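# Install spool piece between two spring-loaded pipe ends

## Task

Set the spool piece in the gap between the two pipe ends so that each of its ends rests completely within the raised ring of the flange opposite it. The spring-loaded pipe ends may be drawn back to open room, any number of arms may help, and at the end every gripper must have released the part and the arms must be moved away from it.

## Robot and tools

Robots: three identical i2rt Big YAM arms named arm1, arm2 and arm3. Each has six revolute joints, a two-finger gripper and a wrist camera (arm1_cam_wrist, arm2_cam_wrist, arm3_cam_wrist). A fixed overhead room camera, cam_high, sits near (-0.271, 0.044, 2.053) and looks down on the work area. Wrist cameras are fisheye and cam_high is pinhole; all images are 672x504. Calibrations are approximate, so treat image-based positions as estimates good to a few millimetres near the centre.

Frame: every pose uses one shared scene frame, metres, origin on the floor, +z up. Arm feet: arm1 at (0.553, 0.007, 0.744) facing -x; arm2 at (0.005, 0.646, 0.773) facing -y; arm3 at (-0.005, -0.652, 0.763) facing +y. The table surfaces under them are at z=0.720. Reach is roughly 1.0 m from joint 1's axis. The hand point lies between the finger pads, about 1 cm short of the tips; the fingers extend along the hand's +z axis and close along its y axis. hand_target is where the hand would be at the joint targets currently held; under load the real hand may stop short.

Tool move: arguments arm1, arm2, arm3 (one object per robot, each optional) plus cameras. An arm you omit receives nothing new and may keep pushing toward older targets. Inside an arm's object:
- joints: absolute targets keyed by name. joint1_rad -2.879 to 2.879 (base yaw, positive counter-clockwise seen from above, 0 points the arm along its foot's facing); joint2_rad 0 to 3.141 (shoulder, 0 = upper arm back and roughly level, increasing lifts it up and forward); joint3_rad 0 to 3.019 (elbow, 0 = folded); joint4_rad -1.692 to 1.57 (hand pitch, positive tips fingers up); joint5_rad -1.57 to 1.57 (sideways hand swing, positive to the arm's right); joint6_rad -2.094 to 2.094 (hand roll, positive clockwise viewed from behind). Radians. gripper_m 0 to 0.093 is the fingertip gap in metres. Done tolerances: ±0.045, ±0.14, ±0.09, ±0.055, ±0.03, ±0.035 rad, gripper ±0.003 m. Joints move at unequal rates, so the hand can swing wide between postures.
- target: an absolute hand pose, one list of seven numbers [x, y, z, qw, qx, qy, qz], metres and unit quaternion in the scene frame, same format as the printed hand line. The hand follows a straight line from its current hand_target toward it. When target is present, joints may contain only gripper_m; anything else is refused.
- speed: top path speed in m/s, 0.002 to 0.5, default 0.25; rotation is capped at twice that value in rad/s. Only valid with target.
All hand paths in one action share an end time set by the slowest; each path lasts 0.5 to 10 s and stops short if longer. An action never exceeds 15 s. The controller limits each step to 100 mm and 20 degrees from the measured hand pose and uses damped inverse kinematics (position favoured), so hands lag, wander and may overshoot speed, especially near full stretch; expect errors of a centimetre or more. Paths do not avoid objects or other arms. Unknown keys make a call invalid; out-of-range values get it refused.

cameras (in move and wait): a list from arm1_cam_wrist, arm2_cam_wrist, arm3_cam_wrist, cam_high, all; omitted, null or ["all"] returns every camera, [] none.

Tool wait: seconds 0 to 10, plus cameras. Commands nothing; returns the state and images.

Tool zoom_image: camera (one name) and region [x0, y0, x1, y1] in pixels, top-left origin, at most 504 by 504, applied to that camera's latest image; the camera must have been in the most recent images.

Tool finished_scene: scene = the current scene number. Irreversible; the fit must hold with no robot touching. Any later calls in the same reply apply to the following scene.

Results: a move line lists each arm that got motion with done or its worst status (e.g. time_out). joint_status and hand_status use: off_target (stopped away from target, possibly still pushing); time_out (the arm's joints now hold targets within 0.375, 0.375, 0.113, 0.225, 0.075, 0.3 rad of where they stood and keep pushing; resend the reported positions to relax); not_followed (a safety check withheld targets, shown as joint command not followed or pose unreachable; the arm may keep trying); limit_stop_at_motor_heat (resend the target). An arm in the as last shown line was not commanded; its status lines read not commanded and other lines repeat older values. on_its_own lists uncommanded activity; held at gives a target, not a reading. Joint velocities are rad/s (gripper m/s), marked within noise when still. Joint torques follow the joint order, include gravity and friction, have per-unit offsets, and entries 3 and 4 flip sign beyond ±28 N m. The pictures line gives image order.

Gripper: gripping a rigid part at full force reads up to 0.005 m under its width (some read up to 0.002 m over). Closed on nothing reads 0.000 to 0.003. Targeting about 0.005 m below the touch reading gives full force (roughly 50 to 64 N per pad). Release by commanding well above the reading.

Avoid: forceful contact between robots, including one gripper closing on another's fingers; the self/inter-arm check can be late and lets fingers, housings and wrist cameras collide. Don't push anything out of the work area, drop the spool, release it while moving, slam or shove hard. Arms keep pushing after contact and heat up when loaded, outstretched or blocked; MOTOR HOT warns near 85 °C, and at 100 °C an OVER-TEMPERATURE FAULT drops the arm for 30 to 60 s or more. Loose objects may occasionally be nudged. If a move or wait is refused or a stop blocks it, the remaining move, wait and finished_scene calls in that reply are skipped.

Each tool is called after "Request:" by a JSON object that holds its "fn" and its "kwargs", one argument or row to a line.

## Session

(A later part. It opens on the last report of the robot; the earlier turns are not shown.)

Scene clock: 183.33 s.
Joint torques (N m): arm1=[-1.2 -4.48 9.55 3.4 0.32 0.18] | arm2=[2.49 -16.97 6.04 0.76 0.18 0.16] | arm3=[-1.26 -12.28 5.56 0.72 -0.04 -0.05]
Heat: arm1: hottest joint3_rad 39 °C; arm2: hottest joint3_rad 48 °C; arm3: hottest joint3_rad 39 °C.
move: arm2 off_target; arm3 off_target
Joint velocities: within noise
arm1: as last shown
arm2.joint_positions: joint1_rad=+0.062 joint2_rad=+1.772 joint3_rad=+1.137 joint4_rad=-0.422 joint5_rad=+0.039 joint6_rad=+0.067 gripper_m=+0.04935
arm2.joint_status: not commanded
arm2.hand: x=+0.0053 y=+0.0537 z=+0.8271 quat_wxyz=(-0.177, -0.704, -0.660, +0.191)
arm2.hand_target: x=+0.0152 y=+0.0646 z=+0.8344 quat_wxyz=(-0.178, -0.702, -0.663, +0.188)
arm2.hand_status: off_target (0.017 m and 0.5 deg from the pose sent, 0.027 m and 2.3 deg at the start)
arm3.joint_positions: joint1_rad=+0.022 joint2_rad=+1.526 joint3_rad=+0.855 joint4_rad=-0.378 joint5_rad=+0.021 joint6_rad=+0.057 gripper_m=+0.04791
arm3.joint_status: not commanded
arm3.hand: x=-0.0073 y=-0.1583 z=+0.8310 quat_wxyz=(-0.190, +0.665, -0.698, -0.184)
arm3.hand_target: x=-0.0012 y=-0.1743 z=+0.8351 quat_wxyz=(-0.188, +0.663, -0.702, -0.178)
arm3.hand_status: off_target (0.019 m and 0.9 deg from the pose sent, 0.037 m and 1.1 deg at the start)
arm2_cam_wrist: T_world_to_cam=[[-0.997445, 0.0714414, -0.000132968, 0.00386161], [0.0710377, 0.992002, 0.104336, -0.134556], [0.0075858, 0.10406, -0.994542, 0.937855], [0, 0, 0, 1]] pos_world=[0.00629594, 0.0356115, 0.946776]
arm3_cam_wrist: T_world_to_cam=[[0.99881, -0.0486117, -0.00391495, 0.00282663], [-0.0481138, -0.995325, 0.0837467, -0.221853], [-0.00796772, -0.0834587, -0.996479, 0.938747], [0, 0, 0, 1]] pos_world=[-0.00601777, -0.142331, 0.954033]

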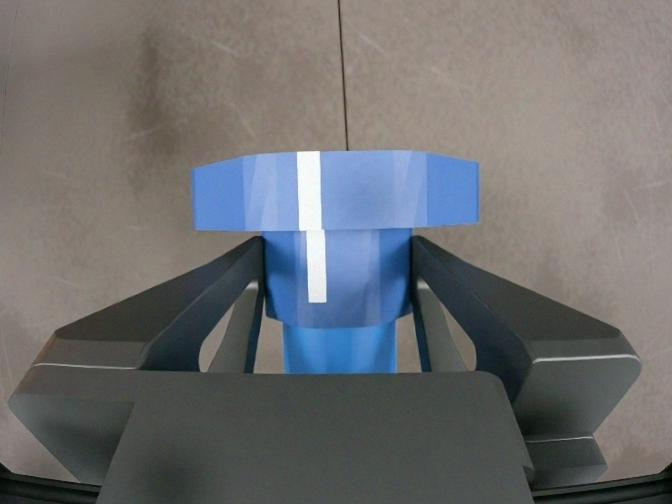

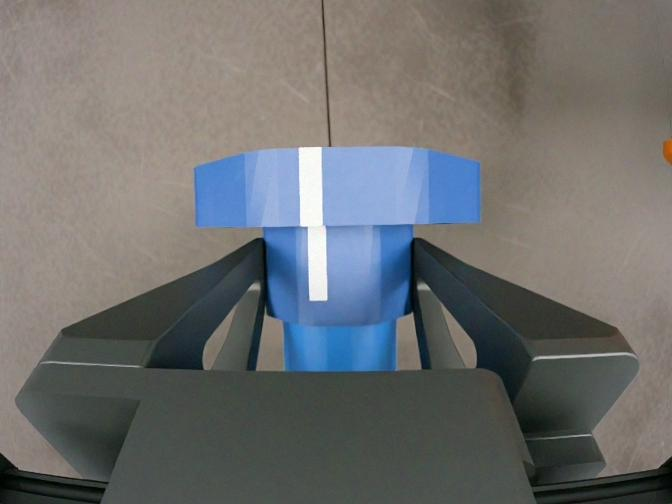

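Request:
{"fn": "move", "kwargs": {
  "arm2": {"target":[0.0172,0.108,0.834,0.1777,0.7022,0.6633,-0.1881],"speed":0.04},
  "arm3": {"target":[-0.002,-0.198,0.835,0.1881,-0.6633,0.7021,0.1777],"speed":0.04},
  "cameras": ["arm2_cam_wrist","arm3_cam_wrist","cam_high"]
}}

Request:
{"fn": "zoom_image", "kwargs": {
  "camera": "cam_high",
  "region": [280, 180, 410, 310]
}}

Scene clock: 195.37 s.
Joint torques (N m): arm1=[-1.14 -4.54 9.55 3.41 0.31 0.19] | arm2=[2.73 -18.37 3.43 -0.64 0.16 0.2] | arm3=[-1.61 -13.51 4.18 0.06 0.08 -0.04]
Heat: arm1: hottest joint3_rad 40 °C; arm2: hottest joint3_rad 45 °C; arm3: hottest joint3_rad 38 °C.
move: arm2 off_target; arm3 off_target
Joint velocities: within noise
arm1: as last shown
arm2.joint_positions: joint1_rad=+0.065 joint2_rad=+1.714 joint3_rad=+1.040 joint4_rad=-0.342 joint5_rad=+0.043 joint6_rad=+0.067 gripper_m=+0.04935
arm2.joint_status: not commanded
arm2.hand: x=+0.0059 y=+0.0753 z=+0.8273 quat_wxyz=(-0.191, -0.700, -0.657, +0.205)
arm2.hand_target: x=+0.0163 y=+0.1057 z=+0.8319 quat_wxyz=(-0.178, -0.702, -0.663, +0.188)
arm2.hand_status: off_target (0.035 m and 2.5 deg from the pose sent, 0.056 m and 0.5 deg at the start)
arm3.joint_positions: joint1_rad=+0.022 joint2_rad=+1.496 joint3_rad=+0.811 joint4_rad=-0.347 joint5_rad=+0.020 joint6_rad=+0.057 gripper_m=+0.04791
arm3.joint_status: not commanded
arm3.hand: x=-0.0073 y=-0.1693 z=+0.8305 quat_wxyz=(-0.196, +0.663, -0.697, -0.191)
arm3.hand_target: x=-0.0023 y=-0.1959 z=+0.8329 quat_wxyz=(-0.188, +0.663, -0.702, -0.178)
arm3.hand_status: off_target (0.030 m and 1.8 deg from the pose sent, 0.040 m and 0.9 deg at the start)
arm2_cam_wrist: T_world_to_cam=[[-0.99751, 0.0705218, -0.000547513, 0.00341092], [0.0703404, 0.995444, 0.0643718, -0.123346], [0.00508463, 0.064173, -0.997926, 0.941615], [0, 0, 0, 1]] pos_world=[0.00729084, 0.0621168, 0.947604]
arm3_cam_wrist: T_world_to_cam=[[0.998839, -0.0478093, -0.00593232, 0.00412739], [-0.0473147, -0.996696, 0.0660197, -0.21837], [-0.00906908, -0.0656624, -0.997801, 0.941364], [0, 0, 0, 1]] pos_world=[-0.00591739, -0.155639, 0.953735]

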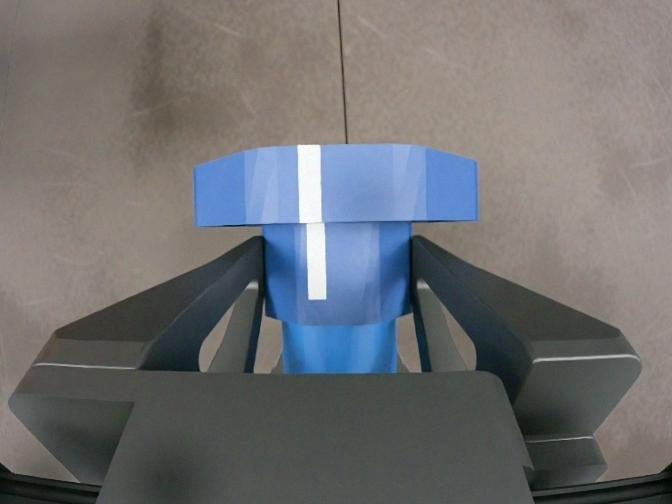

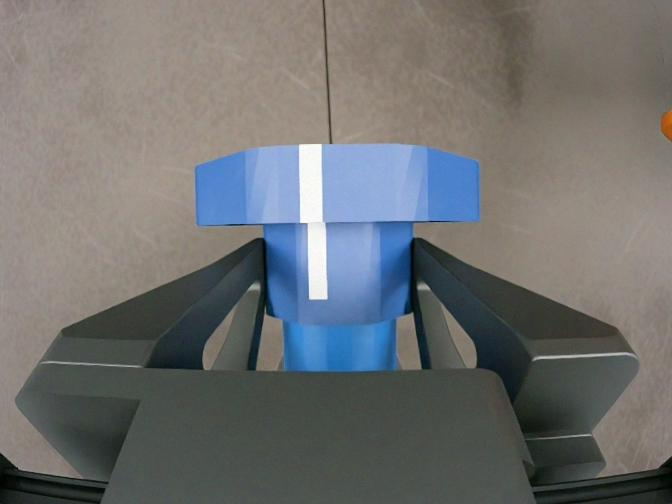

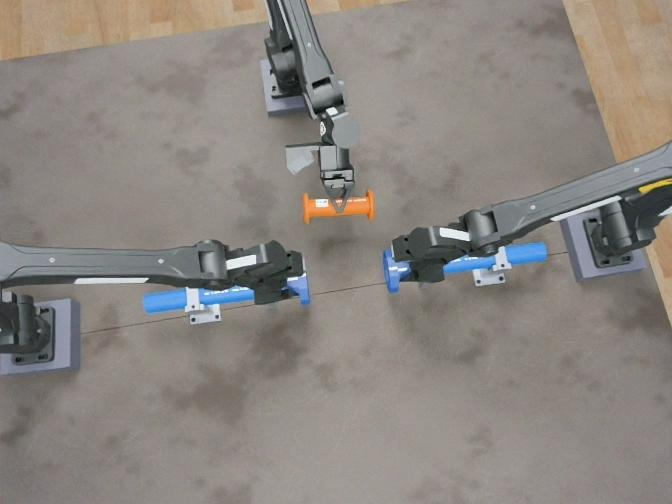

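Scaled by 3.877 (camera's finer frame: 960x720).

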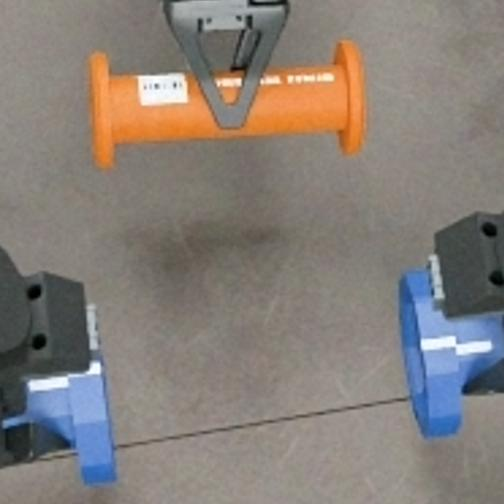

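Request:
{"fn": "move", "kwargs": {
  "arm1": {"target":[0.06,-0.034,0.866,0.3477,0.6154,-0.6086,-0.3607],"speed":0.1},
  "cameras": ["arm2_cam_wrist","arm3_cam_wrist","cam_high"]
}}

Request:
{"fn": "zoom_image", "kwargs": {
  "camera": "cam_high",
  "region": [280, 180, 410, 310]
}}

Scene clock: 211.40 s.
Joint torques (N m): arm1=[-1.26 -7.3 11.17 3.44 0.04 -0.15] | arm2=[2.67 -18.37 3.41 -0.64 0.16 0.2] | arm3=[-1.32 -13.63 3.95 -0.02 0.08 -0.03]
Heat: arm1: hottest joint3_rad 41 °C; arm2: hottest joint3_rad 41 °C; arm3: hottest joint3_rad 37 °C.
move: arm1 off_target
Joint velocities: within noise
arm1.joint_positions: joint1_rad=+0.152 joint2_rad=+1.365 joint3_rad=+0.518 joint4_rad=+0.223 joint5_rad=+0.124 joint6_rad=+1.632 gripper_m=+0.03556
arm1.joint_status: not commanded
arm1.hand: x=+0.0919 y=-0.0329 z=+0.8317 quat_wxyz=(+0.318, +0.631, -0.625, -0.332)
arm1.hand_target: x=+0.0634 y=-0.0335 z=+0.8671 quat_wxyz=(+0.347, +0.615, -0.609, -0.361)
arm1.hand_status: off_target (0.047 m and 5.4 deg from the pose sent, 0.097 m and 5.6 deg at the start)
arm2, arm3: as last shown
arm2.hand: x=+0.0059 y=+0.0753 z=+0.8273 quat_wxyz=(-0.190, -0.700, -0.657, +0.205)
arm2.hand_target: x=+0.0162 y=+0.1057 z=+0.8319 quat_wxyz=(-0.177, -0.702, -0.663, +0.188)
arm3.hand: x=-0.0073 y=-0.1692 z=+0.8305 quat_wxyz=(-0.196, +0.663, -0.696, -0.191)
arm3.hand_target: x=-0.0023 y=-0.1958 z=+0.8330 quat_wxyz=(-0.188, +0.663, -0.702, -0.178)
arm2_cam_wrist: T_world_to_cam=[[-0.997497, 0.0707017, -0.000243517, 0.00301097], [0.07054, 0.995438, 0.0642504, -0.123224], [0.00478502, 0.0640724, -0.997934, 0.941631], [0, 0, 0, 1]] pos_world=[0.00718993, 0.0621162, 0.947604]
arm3_cam_wrist: T_world_to_cam=[[0.998839, -0.0478086, -0.00595112, 0.0041508], [-0.0473163, -0.996723, 0.0656152, -0.217895], [-0.00906858, -0.0652575, -0.997827, 0.941559], [0, 0, 0, 1]] pos_world=[-0.00591739, -0.155539, 0.953835]

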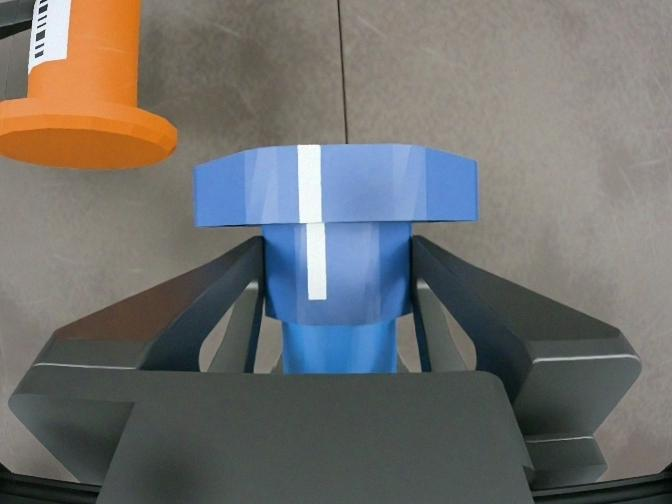

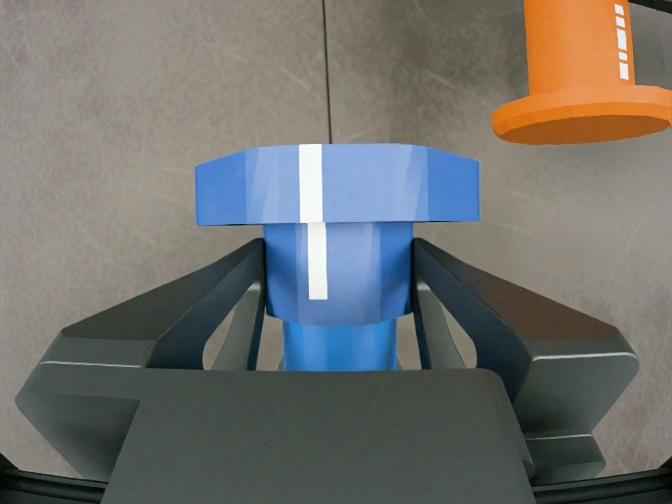

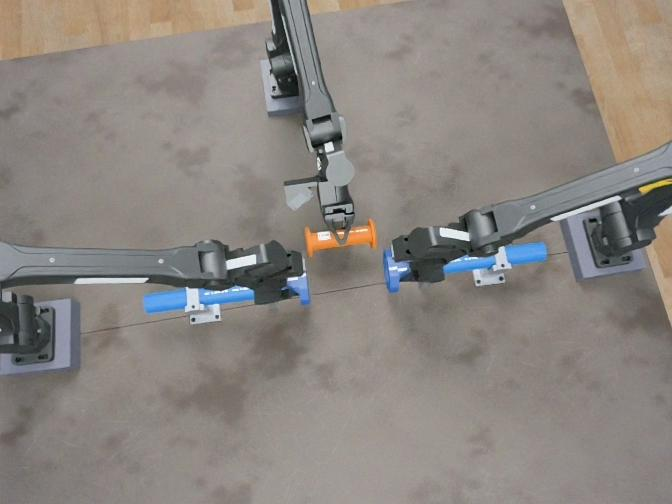

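Scaled by 3.877 (camera's finer frame: 960x720).

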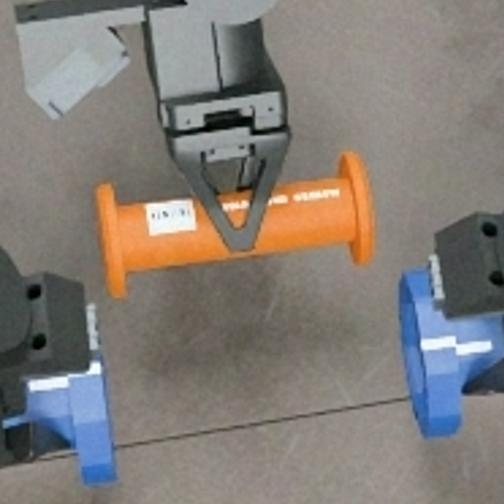

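Request:
{"fn": "move", "kwargs": {
  "arm1": {"target": [0.015, -0.044, 0.874, 0.3477, 0.6154, -0.6086, -0.3607], "speed": 0.07},
  "cameras": ["arm2_cam_wrist", "arm3_cam_wrist", "cam_high"]
}}

Scene clock: 238.00 s.
Joint torques (N m): arm1=[-0.44 -8.94 11.41 2.15 0.22 -0.08] | arm2=[2.73 -18.32 3.43 -0.64 0.16 0.2] | arm3=[-1.38 -13.74 4.36 0.01 0.12 -0.01]
Heat: arm1: hottest joint3_rad 41 °C; arm2: hottest joint3_rad 38 °C; arm3: hottest joint3_rad 35 °C.
move: arm1 off_target
Joint velocities: within noise
arm1.joint_positions: joint1_rad=+0.152 joint2_rad=+1.467 joint3_rad=+0.649 joint4_rad=+0.223 joint5_rad=+0.127 joint6_rad=+1.631 gripper_m=+0.03556
arm1.joint_status: not commanded
arm1.hand: x=+0.0410 y=-0.0391 z=+0.8439 quat_wxyz=(+0.327, +0.625, -0.622, -0.341)
arm1.hand_target: x=+0.0173 y=-0.0437 z=+0.8749 quat_wxyz=(+0.348, +0.615, -0.609, -0.361)
arm1.hand_status: off_target (0.040 m and 3.8 deg from the pose sent, 0.088 m and 5.4 deg at the start)
arm2, arm3: as last shown
arm2_cam_wrist: T_world_to_cam=[[-0.997497, 0.0707017, -0.000243517, 0.00301097], [0.07054, 0.995438, 0.0642504, -0.123224], [0.00478502, 0.0640724, -0.997934, 0.941631], [0, 0, 0, 1]] pos_world=[0.00718993, 0.0621162, 0.947604]
arm3_cam_wrist: T_world_to_cam=[[0.998839, -0.0478086, -0.00595112, 0.0041508], [-0.0473163, -0.996723, 0.0656152, -0.217895], [-0.00906858, -0.0652575, -0.997827, 0.941559], [0, 0, 0, 1]] pos_world=[-0.00591739, -0.155539, 0.953835]

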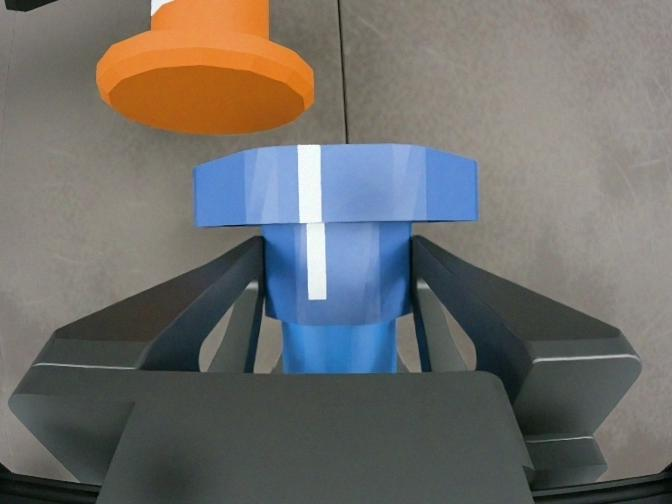

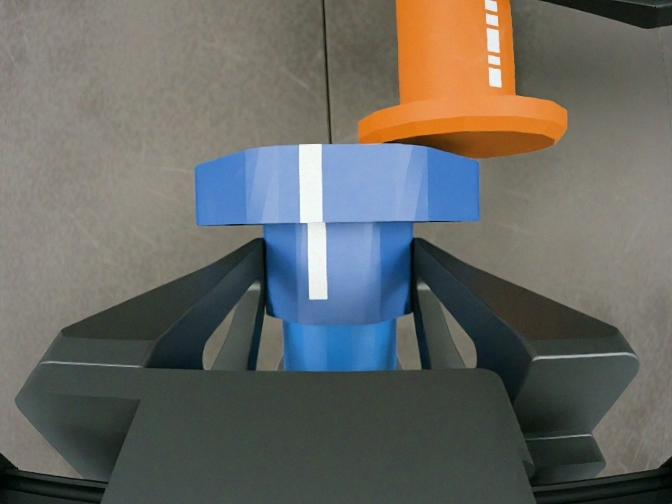

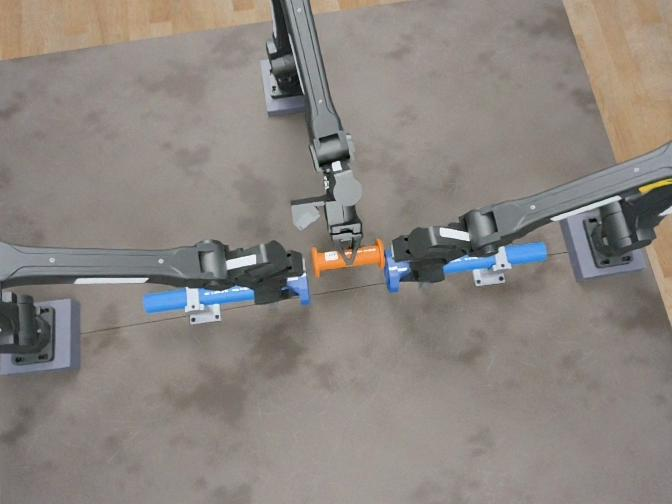

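Request:
{"fn": "move", "kwargs": {
  "arm1": {"target": [-0.012, -0.037, 0.872, 0.3477, 0.6154, -0.6086, -0.3607], "speed": 0.06},
  "cameras": ["arm2_cam_wrist", "arm3_cam_wrist", "cam_high"]
}}

Request:
{"fn": "zoom_image", "kwargs": {
  "camera": "cam_high",
  "region": [280, 180, 410, 310]
}}

Scene clock: 254.17 s.
Joint torques (N m): arm1=[-1.26 -10.11 11.43 2.14 0.03 -0.15] | arm2=[2.73 -18.32 3.43 -0.64 0.16 0.2] | arm3=[-1.26 -12.75 4.21 -0.2 0.12 -0.06]
Heat: arm1: hottest joint3_rad 43 °C; arm2: hottest joint3_rad 36 °C; arm3: hottest joint3_rad 34 °C.
move: arm1 off_target
Joint velocities: within noise
arm1.joint_positions: joint1_rad=+0.137 joint2_rad=+1.534 joint3_rad=+0.716 joint4_rad=+0.223 joint5_rad=+0.111 joint6_rad=+1.624 gripper_m=+0.03556
arm1.joint_status: not commanded
arm1.hand: x=+0.0149 y=-0.0369 z=+0.8414 quat_wxyz=(+0.328, +0.625, -0.622, -0.340)
arm1.hand_target: x=-0.0095 y=-0.0367 z=+0.8730 quat_wxyz=(+0.348, +0.615, -0.609, -0.361)
arm1.hand_status: off_target (0.041 m and 3.8 deg from the pose sent, 0.060 m and 3.8 deg at the start)
arm2, arm3: as last shown
arm2_cam_wrist: T_world_to_cam=[[-0.997497, 0.0707017, -0.000243517, 0.00301097], [0.07054, 0.995438, 0.0642504, -0.123224], [0.00478502, 0.0640724, -0.997934, 0.941631], [0, 0, 0, 1]] pos_world=[0.00718993, 0.0621162, 0.947604]
arm3_cam_wrist: T_world_to_cam=[[0.998839, -0.0478086, -0.00595112, 0.0041508], [-0.0473163, -0.996723, 0.0656152, -0.217895], [-0.00906858, -0.0652575, -0.997827, 0.941559], [0, 0, 0, 1]] pos_world=[-0.00591739, -0.155539, 0.953835]

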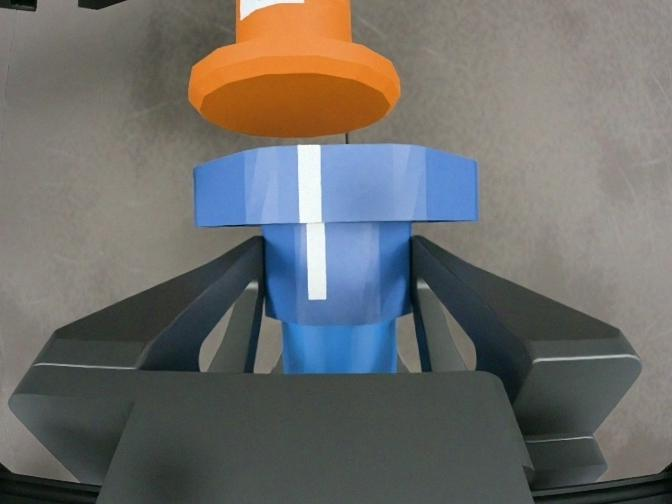

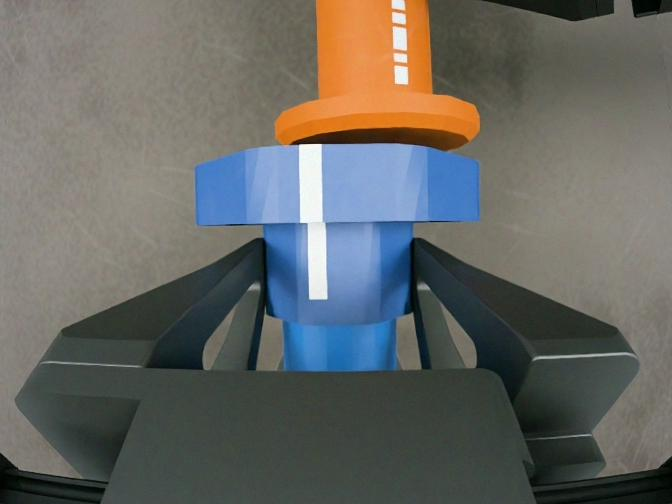

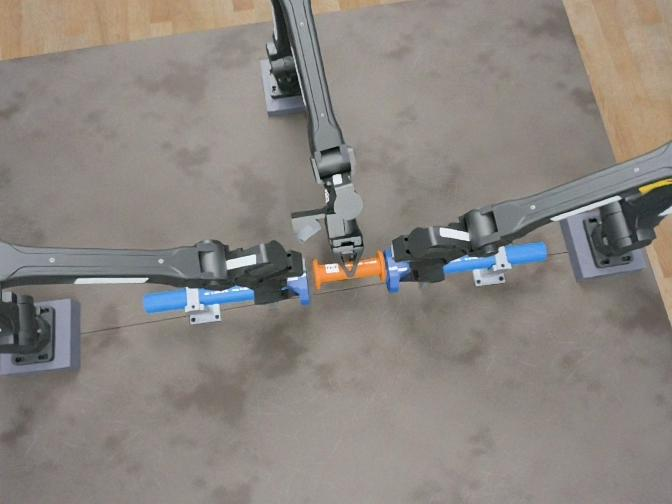

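Scaled by 3.877 (camera's finer frame: 960x720).

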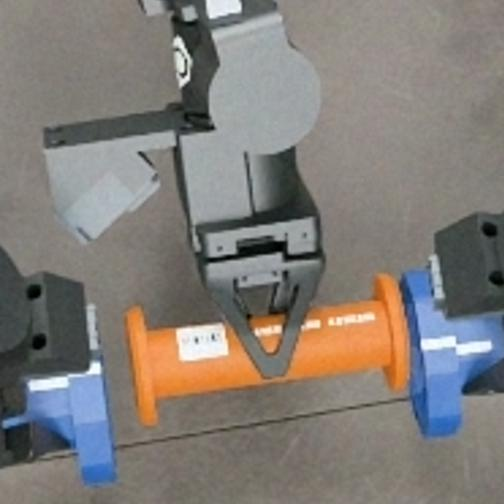

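Request:
{"fn": "move", "kwargs": {
  "arm1": {"target": [-0.016, -0.0255, 0.872, 0.3477, 0.6154, -0.6086, -0.3607], "speed": 0.06},
  "cameras": ["arm2_cam_wrist", "arm3_cam_wrist", "cam_high"]
}}

Request:
{"fn": "zoom_image", "kwargs": {
  "camera": "cam_high",
  "region": [280, 180, 410, 310]
}}

Scene clock: 260.10 s.
Joint torques (N m): arm1=[-1.03 -10.23 11.47 2.17 0.01 -0.15] | arm2=[2.67 -18.37 3.43 -0.65 0.16 0.21] | arm3=[-1.08 -13.22 4.22 -0.05 0.07 -0.04]
Heat: arm1: hottest joint3_rad 43 °C; arm2: hottest joint3_rad 36 °C; arm3: hottest joint3_rad 34 °C.
move: arm1 off_target
Joint velocities: within noise
arm1.joint_positions: joint1_rad=+0.108 joint2_rad=+1.540 joint3_rad=+0.724 joint4_rad=+0.223 joint5_rad=+0.086 joint6_rad=+1.610 gripper_m=+0.03556
arm1.joint_status: not commanded
arm1.hand: x=+0.0110 y=-0.0261 z=+0.8414 quat_wxyz=(+0.328, +0.625, -0.622, -0.339)
arm1.hand_target: x=-0.0134 y=-0.0253 z=+0.8729 quat_wxyz=(+0.348, +0.615, -0.608, -0.361)
arm1.hand_status: off_target (0.041 m and 3.8 deg from the pose sent, 0.045 m and 3.8 deg at the start)
arm2, arm3: as last shown
arm2_cam_wrist: T_world_to_cam=[[-0.997497, 0.0707017, -0.000243517, 0.00301097], [0.07054, 0.995438, 0.0642504, -0.123224], [0.00478502, 0.0640724, -0.997934, 0.941631], [0, 0, 0, 1]] pos_world=[0.00718993, 0.0621162, 0.947604]
arm3_cam_wrist: T_world_to_cam=[[0.998839, -0.0478086, -0.00595112, 0.0041508], [-0.0473163, -0.996723, 0.0656152, -0.217895], [-0.00906858, -0.0652575, -0.997827, 0.941559], [0, 0, 0, 1]] pos_world=[-0.00591739, -0.155539, 0.953835]

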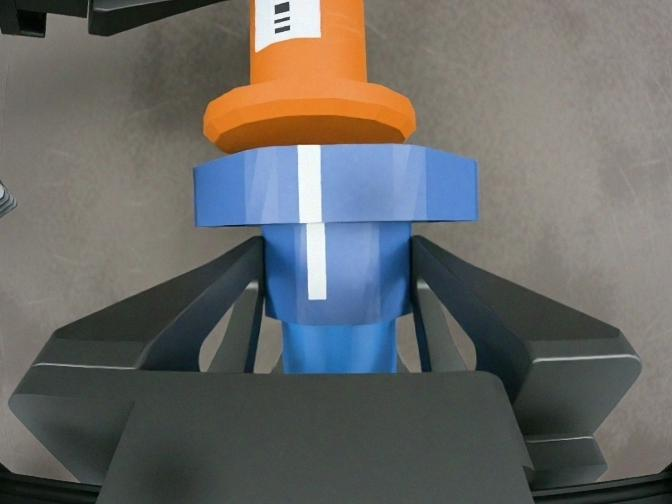

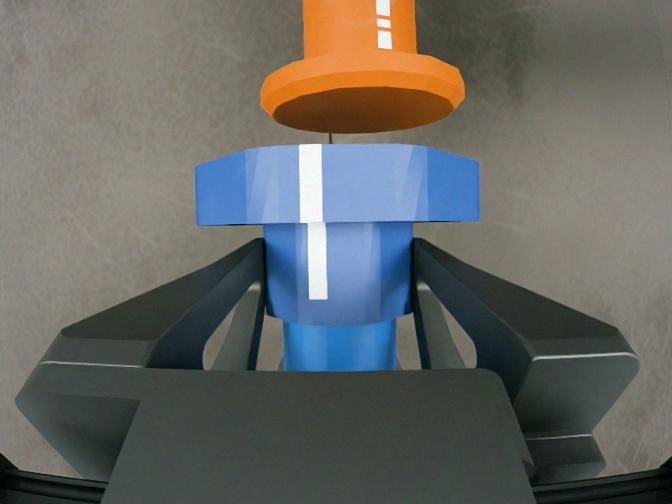

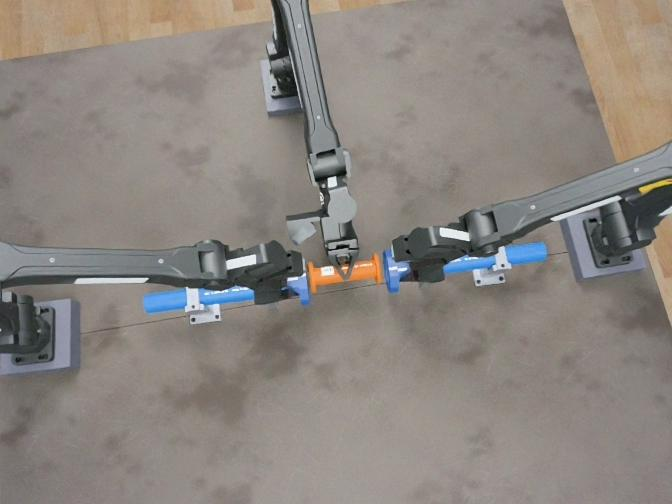

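Scaled by 3.877 (camera's finer frame: 960x720).

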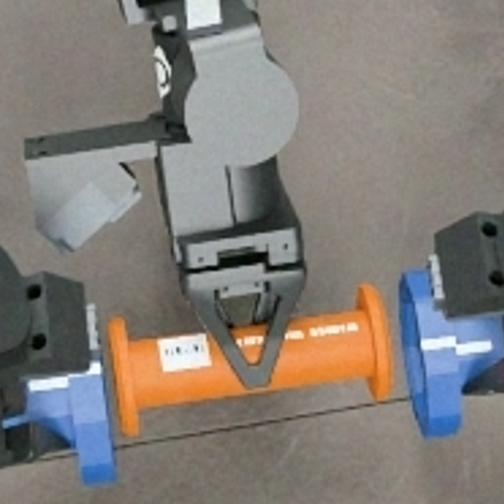

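Request:
{"fn": "move", "kwargs": {
  "arm1": {"target": [-0.0245, -0.0278, 0.870, 0.3541, 0.6118, -0.6124, -0.3543], "speed": 0.05}
}}

Request:
{"fn": "zoom_image", "kwargs": {
  "camera": "cam_high",
  "region": [280, 180, 410, 310]
}}

Scene clock: 285.17 s.
Joint torques (N m): arm1=[-1.26 -10.58 11.44 2.26 0.01 0.05] | arm2=[2.78 -18.26 3.43 -0.64 0.16 0.2] | arm3=[-1.67 -12.57 4.18 -0.03 0.09 0]
Heat: arm1: hottest joint3_rad 45 °C; arm2: hottest joint3_rad 35 °C; arm3: hottest joint3_rad 33 °C.
move: arm1 off_target
Joint velocities: within noise
arm1.joint_positions: joint1_rad=+0.108 joint2_rad=+1.564 joint3_rad=+0.745 joint4_rad=+0.223 joint5_rad=+0.075 joint6_rad=+1.610 gripper_m=+0.03556
arm1.joint_status: not commanded
arm1.hand: x=+0.0029 y=-0.0288 z=+0.8388 quat_wxyz=(+0.331, +0.627, -0.621, -0.335)
arm1.hand_target: x=-0.0220 y=-0.0276 z=+0.8711 quat_wxyz=(+0.354, +0.612, -0.612, -0.355)
arm1.hand_status: off_target (0.042 m and 4.0 deg from the pose sent, 0.046 m and 3.9 deg at the start)
arm2, arm3: as last shown
pictures: arm1_cam_wrist, arm2_cam_wrist, arm3_cam_wrist, cam_high
arm1_cam_wrist: T_world_to_cam=[[0.551944, 0.0100635, -0.83382, 0.699727], [0.486271, -0.816196, 0.312034, -0.281529], [-0.67742, -0.577688, -0.455388, 0.49214], [0, 0, 0, 1]] pos_world=[0.0840746, 0.0474785, 0.895408]
arm2_cam_wrist: T_world_to_cam=[[-0.997497, 0.0707017, -0.000243517, 0.00301097], [0.07054, 0.995438, 0.0642504, -0.123224], [0.00478502, 0.0640724, -0.997934, 0.941631], [0, 0, 0, 1]] pos_world=[0.00718993, 0.0621162, 0.947604]
arm3_cam_wrist: T_world_to_cam=[[0.998839, -0.0478086, -0.00595112, 0.0041508], [-0.0473163, -0.996723, 0.0656152, -0.217895], [-0.00906858, -0.0652575, -0.997827, 0.941559], [0, 0, 0, 1]] pos_world=[-0.00591739, -0.155539, 0.953835]

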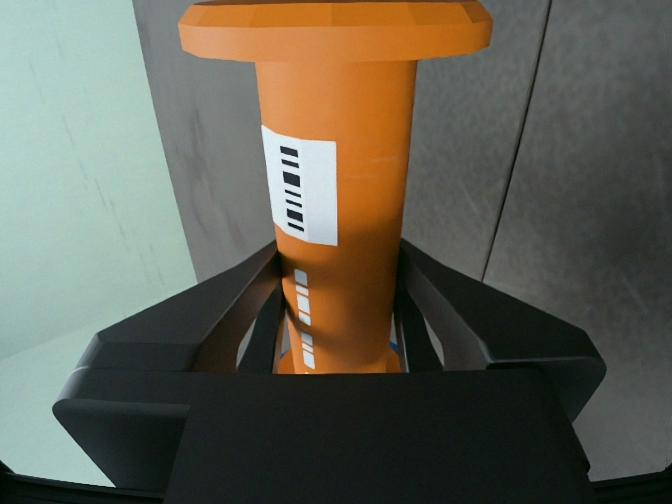

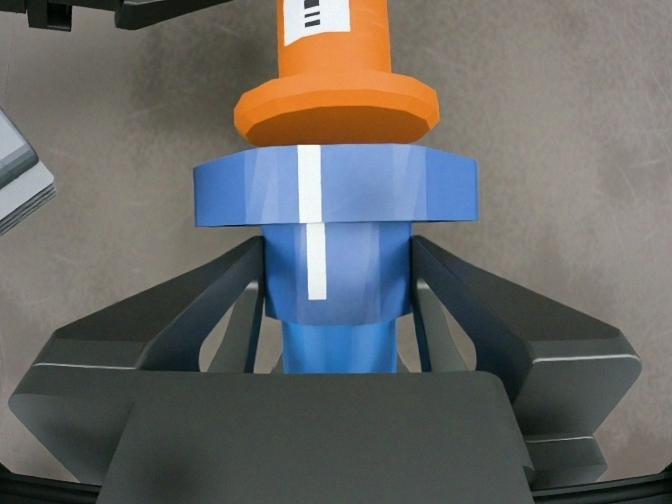

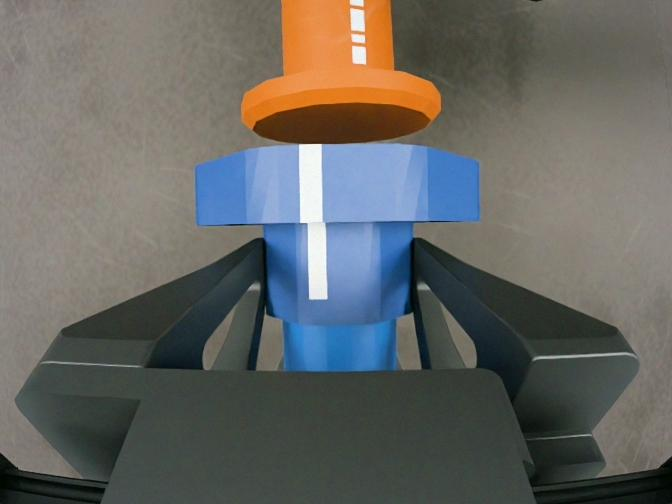

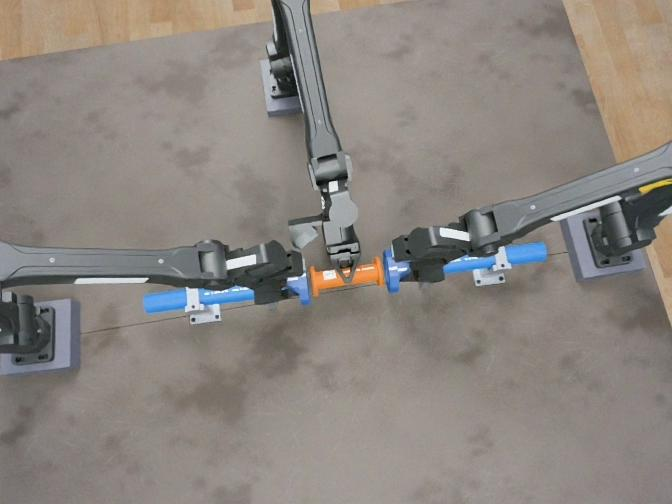

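Scaled by 3.877 (camera's finer frame: 960x720).

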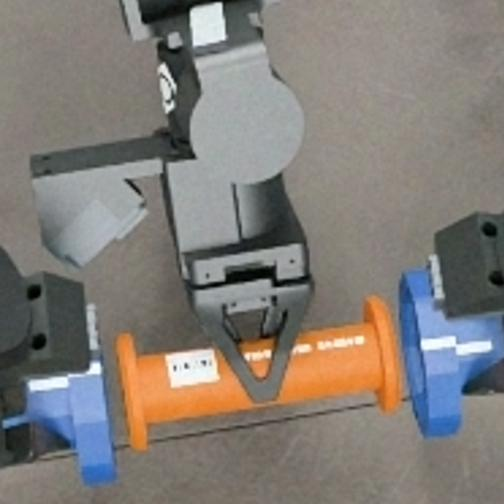

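Request:
{"fn": "move", "kwargs": {
  "arm1": {"target": [-0.025, -0.0278, 0.868, 0.3585, 0.6046, -0.6196, -0.3499], "speed": 0.05},
  "cameras": ["arm2_cam_wrist", "arm3_cam_wrist"]
}}

Request:
{"fn": "zoom_image", "kwargs": {
  "camera": "arm2_cam_wrist",
  "region": [180, 50, 500, 240]
}}

Request:
{"fn": "zoom_image", "kwargs": {
  "camera": "arm3_cam_wrist",
  "region": [180, 50, 500, 240]
}}

Scene clock: 296.17 s.
Joint torques (N m): arm1=[-1.2 -10.7 11.32 2.51 0.02 0.19] | arm2=[2.73 -18.32 3.41 -0.64 0.16 0.2] | arm3=[-1.26 -13.04 4.27 -0.25 0.13 -0.02]
Heat: arm1: hottest joint3_rad 47 °C; arm2: hottest joint3_rad 34 °C; arm3: hottest joint3_rad 33 °C.
move: arm1 off_target
Joint velocities: within noise
arm1.joint_positions: joint1_rad=+0.108 joint2_rad=+1.570 joint3_rad=+0.746 joint4_rad=+0.223 joint5_rad=+0.073 joint6_rad=+1.620 gripper_m=+0.03556
arm1.joint_status: not commanded
arm1.hand: x=+0.0029 y=-0.0292 z=+0.8357 quat_wxyz=(+0.331, +0.625, -0.624, -0.331)
arm1.hand_target: x=-0.0223 y=-0.0276 z=+0.8689 quat_wxyz=(+0.359, +0.605, -0.619, -0.350)
arm1.hand_status: off_target (0.043 m and 4.5 deg from the pose sent, 0.041 m and 4.5 deg at the start)
arm2, arm3: as last shown
arm2_cam_wrist: T_world_to_cam=[[-0.997497, 0.0707017, -0.000243517, 0.00301097], [0.07054, 0.995438, 0.0642504, -0.123224], [0.00478502, 0.0640724, -0.997934, 0.941631], [0, 0, 0, 1]] pos_world=[0.00718993, 0.0621162, 0.947604]
arm3_cam_wrist: T_world_to_cam=[[0.998839, -0.0478086, -0.00595112, 0.0041508], [-0.0473163, -0.996723, 0.0656152, -0.217895], [-0.00906858, -0.0652575, -0.997827, 0.941559], [0, 0, 0, 1]] pos_world=[-0.00591739, -0.155539, 0.953835]

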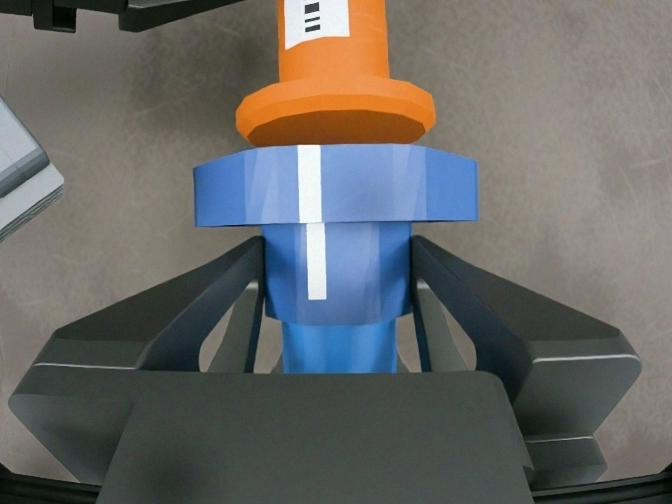

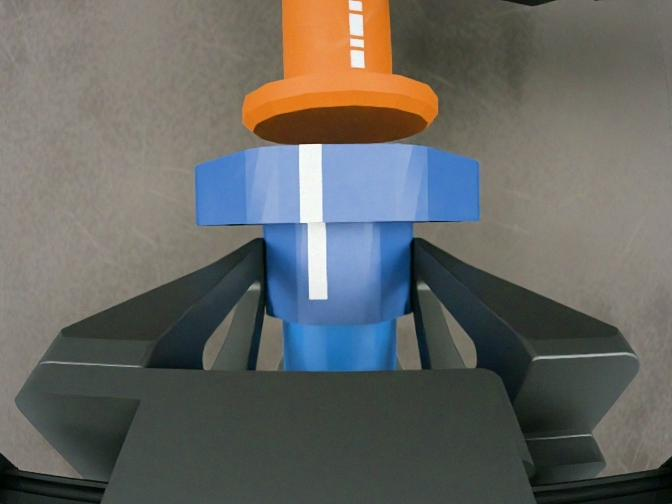

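Scaled by 1.575 (camera's finer frame: 960x720).

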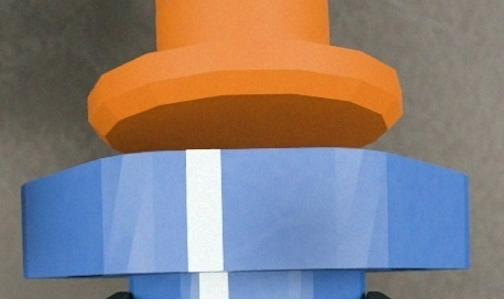

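Scaled by 1.575 (camera's finer frame: 960x720).

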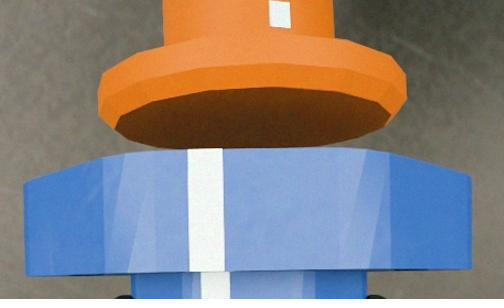

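Request:
{"fn": "move", "kwargs": {
  "arm1": {"target": [-0.0255, -0.0278, 0.869, 0.3608, 0.5961, -0.6279, -0.3476], "speed": 0.05},
  "cameras": ["arm2_cam_wrist", "arm3_cam_wrist"]
}}

Request:
{"fn": "zoom_image", "kwargs": {
  "camera": "arm2_cam_wrist",
  "region": [180, 50, 500, 240]
}}

Request:
{"fn": "zoom_image", "kwargs": {
  "camera": "arm3_cam_wrist",
  "region": [180, 50, 500, 240]
}}

Scene clock: 305.80 s.
Joint torques (N m): arm1=[-1.03 -10.7 11.49 2.33 0.19 0.19] | arm2=[2.73 -18.32 3.43 -0.65 0.16 0.2] | arm3=[-0.91 -12.57 4.18 -0.1 0.08 -0.03]
Heat: arm1: hottest joint3_rad 47 °C; arm2: hottest joint3_rad 34 °C; arm3: hottest joint3_rad 33 °C.
move: arm1 off_target
Joint velocities: within noise
arm1.joint_positions: joint1_rad=+0.108 joint2_rad=+1.570 joint3_rad=+0.746 joint4_rad=+0.223 joint5_rad=+0.076 joint6_rad=+1.645 gripper_m=+0.03556
arm1.joint_status: not commanded
arm1.hand: x=+0.0029 y=-0.0286 z=+0.8357 quat_wxyz=(+0.334, +0.617, -0.633, -0.327)
arm1.hand_target: x=-0.0227 y=-0.0276 z=+0.8699 quat_wxyz=(+0.361, +0.596, -0.627, -0.347)
arm1.hand_status: off_target (0.044 m and 4.5 deg from the pose sent, 0.044 m and 5.2 deg at the start)
arm2, arm3: as last shown
arm2_cam_wrist: T_world_to_cam=[[-0.997497, 0.0707017, -0.000243517, 0.00301097], [0.07054, 0.995438, 0.0642504, -0.123224], [0.00478502, 0.0640724, -0.997934, 0.941631], [0, 0, 0, 1]] pos_world=[0.00718993, 0.0621162, 0.947604]
arm3_cam_wrist: T_world_to_cam=[[0.998839, -0.0478086, -0.00595112, 0.0041508], [-0.0473163, -0.996723, 0.0656152, -0.217895], [-0.00906858, -0.0652575, -0.997827, 0.941559], [0, 0, 0, 1]] pos_world=[-0.00591739, -0.155539, 0.953835]

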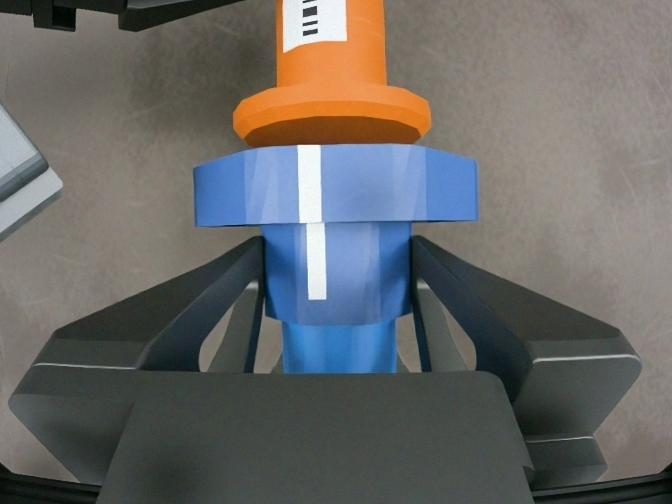

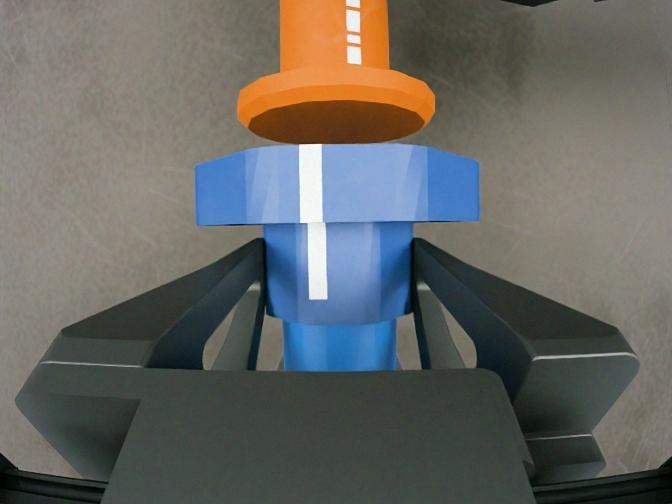

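Scaled by 1.575 (camera's finer frame: 960x720).

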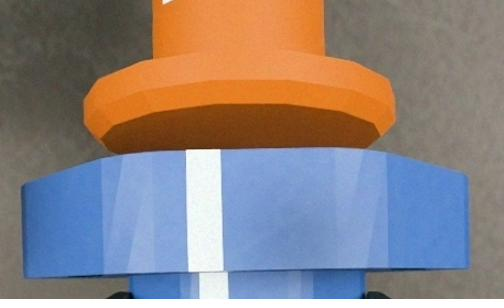

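Scaled by 1.575 (camera's finer frame: 960x720).

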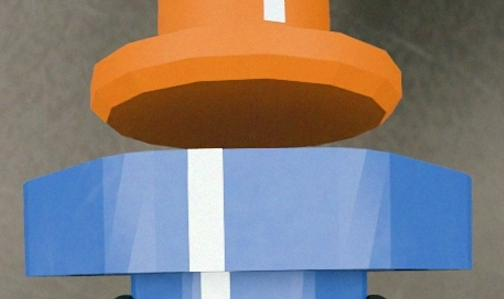

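Request:
{"fn": "move", "kwargs": {
  "arm1": {"target": [-0.0265, -0.0297, 0.870, 0.3643, 0.5961, -0.6279, -0.3439], "speed": 0.05},
  "arm2": {"target": [0.0155, 0.086, 0.8335, 0.1777, 0.7022, 0.6633, -0.1881], "speed": 0.03},
  "arm3": {"target": [-0.001, -0.176, 0.834, 0.1881, -0.6633, 0.7021, 0.1777], "speed": 0.03},
  "cameras": ["arm2_cam_wrist", "arm3_cam_wrist"]
}}

Request:
{"fn": "zoom_image", "kwargs": {
  "camera": "arm2_cam_wrist",
  "region": [180, 50, 500, 240]
}}

Request:
{"fn": "zoom_image", "kwargs": {
  "camera": "arm3_cam_wrist",
  "region": [180, 50, 500, 240]
}}

Scene clock: 318.87 s.
Joint torques (N m): arm1=[-1.03 -10.75 11.4 2.21 0.01 0.19] | arm2=[2.43 -15.21 7.98 -0.8 0.07 0.17] | arm3=[-1.9 -10.58 8.38 -0.05 0.05 -0.05]
Heat: arm1: hottest joint3_rad 48 °C; arm2: hottest joint3_rad 34 °C; arm3: hottest joint3_rad 33 °C.
move: arm1 off_target; arm2 off_target; arm3 done
Joint velocities: within noise
arm1.joint_positions: joint1_rad=+0.108 joint2_rad=+1.570 joint3_rad=+0.752 joint4_rad=+0.223 joint5_rad=+0.073 joint6_rad=+1.651 gripper_m=+0.03556
arm1.joint_status: not commanded
arm1.hand: x=+0.0004 y=-0.0293 z=+0.8385 quat_wxyz=(+0.338, +0.614, -0.633, -0.327)
arm1.hand_target: x=-0.0240 y=-0.0295 z=+0.8709 quat_wxyz=(+0.364, +0.596, -0.627, -0.344)
arm1.hand_status: off_target (0.041 m and 4.2 deg from the pose sent, 0.045 m and 4.6 deg at the start)
arm2.joint_positions: joint1_rad=+0.065 joint2_rad=+1.716 joint3_rad=+1.046 joint4_rad=-0.351 joint5_rad=+0.043 joint6_rad=+0.067 gripper_m=+0.04935
arm2.joint_status: not commanded
arm2.hand: x=+0.0059 y=+0.0746 z=+0.8280 quat_wxyz=(-0.189, -0.701, -0.657, +0.203)
arm2.hand_target: x=+0.0152 y=+0.0857 z=+0.8333 quat_wxyz=(-0.178, -0.702, -0.663, +0.189)
arm2.hand_status: off_target (0.016 m and 2.3 deg from the pose sent, 0.016 m and 2.5 deg at the start)
arm3.joint_positions: joint1_rad=+0.022 joint2_rad=+1.497 joint3_rad=+0.816 joint4_rad=-0.353 joint5_rad=+0.020 joint6_rad=+0.057 gripper_m=+0.04791
arm3.joint_status: not commanded
arm3.hand: x=-0.0074 y=-0.1687 z=+0.8308 quat_wxyz=(-0.194, +0.664, -0.697, -0.190)
arm3.hand_target: x=-0.0011 y=-0.1758 z=+0.8340 quat_wxyz=(-0.188, +0.663, -0.702, -0.178)
arm3.hand_status: done (0.010 m and 1.7 deg from the pose sent, 0.010 m and 1.9 deg at the start)
arm2_cam_wrist: T_world_to_cam=[[-0.997498, 0.070701, 0.000111065, 0.00286576], [0.070539, 0.995103, 0.0692421, -0.1267], [0.00478496, 0.0690766, -0.9976, 0.941687], [0, 0, 0, 1]] pos_world=[0.00728993, 0.0608282, 0.948199]
arm3_cam_wrist: T_world_to_cam=[[0.998846, -0.047649, -0.00610145, 0.00446362], [-0.0471155, -0.996501, 0.0690297, -0.220244], [-0.00936929, -0.0686625, -0.997596, 0.941167], [0, 0, 0, 1]] pos_world=[-0.00601728, -0.154638, 0.954135]

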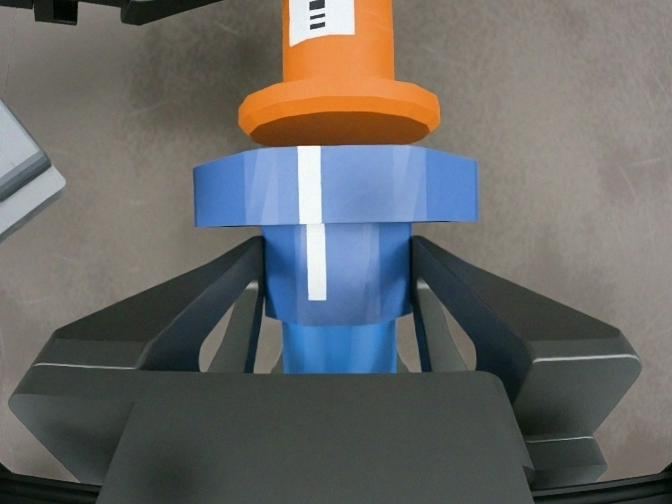

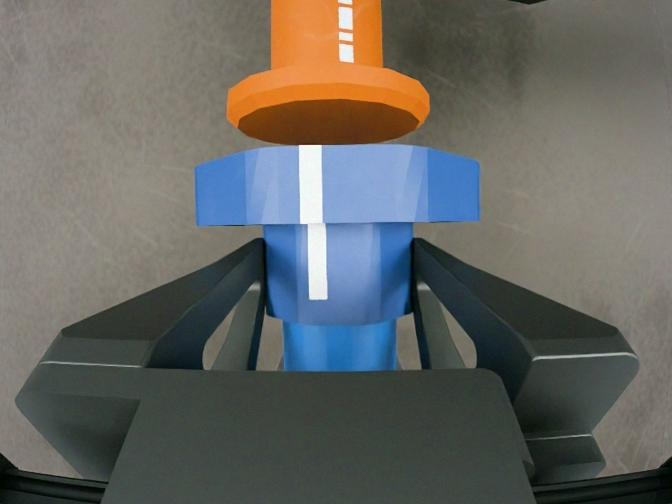

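Scaled by 1.575 (camera's finer frame: 960x720).

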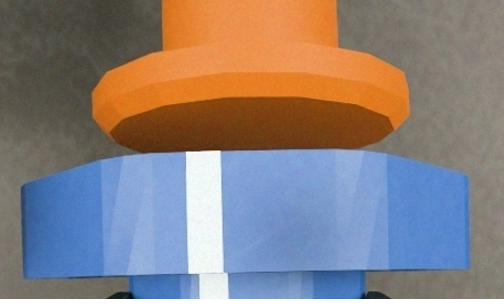

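Scaled by 1.575 (camera's finer frame: 960x720).

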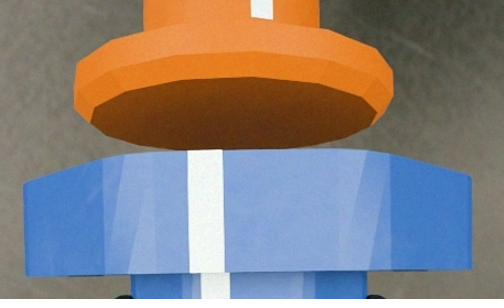

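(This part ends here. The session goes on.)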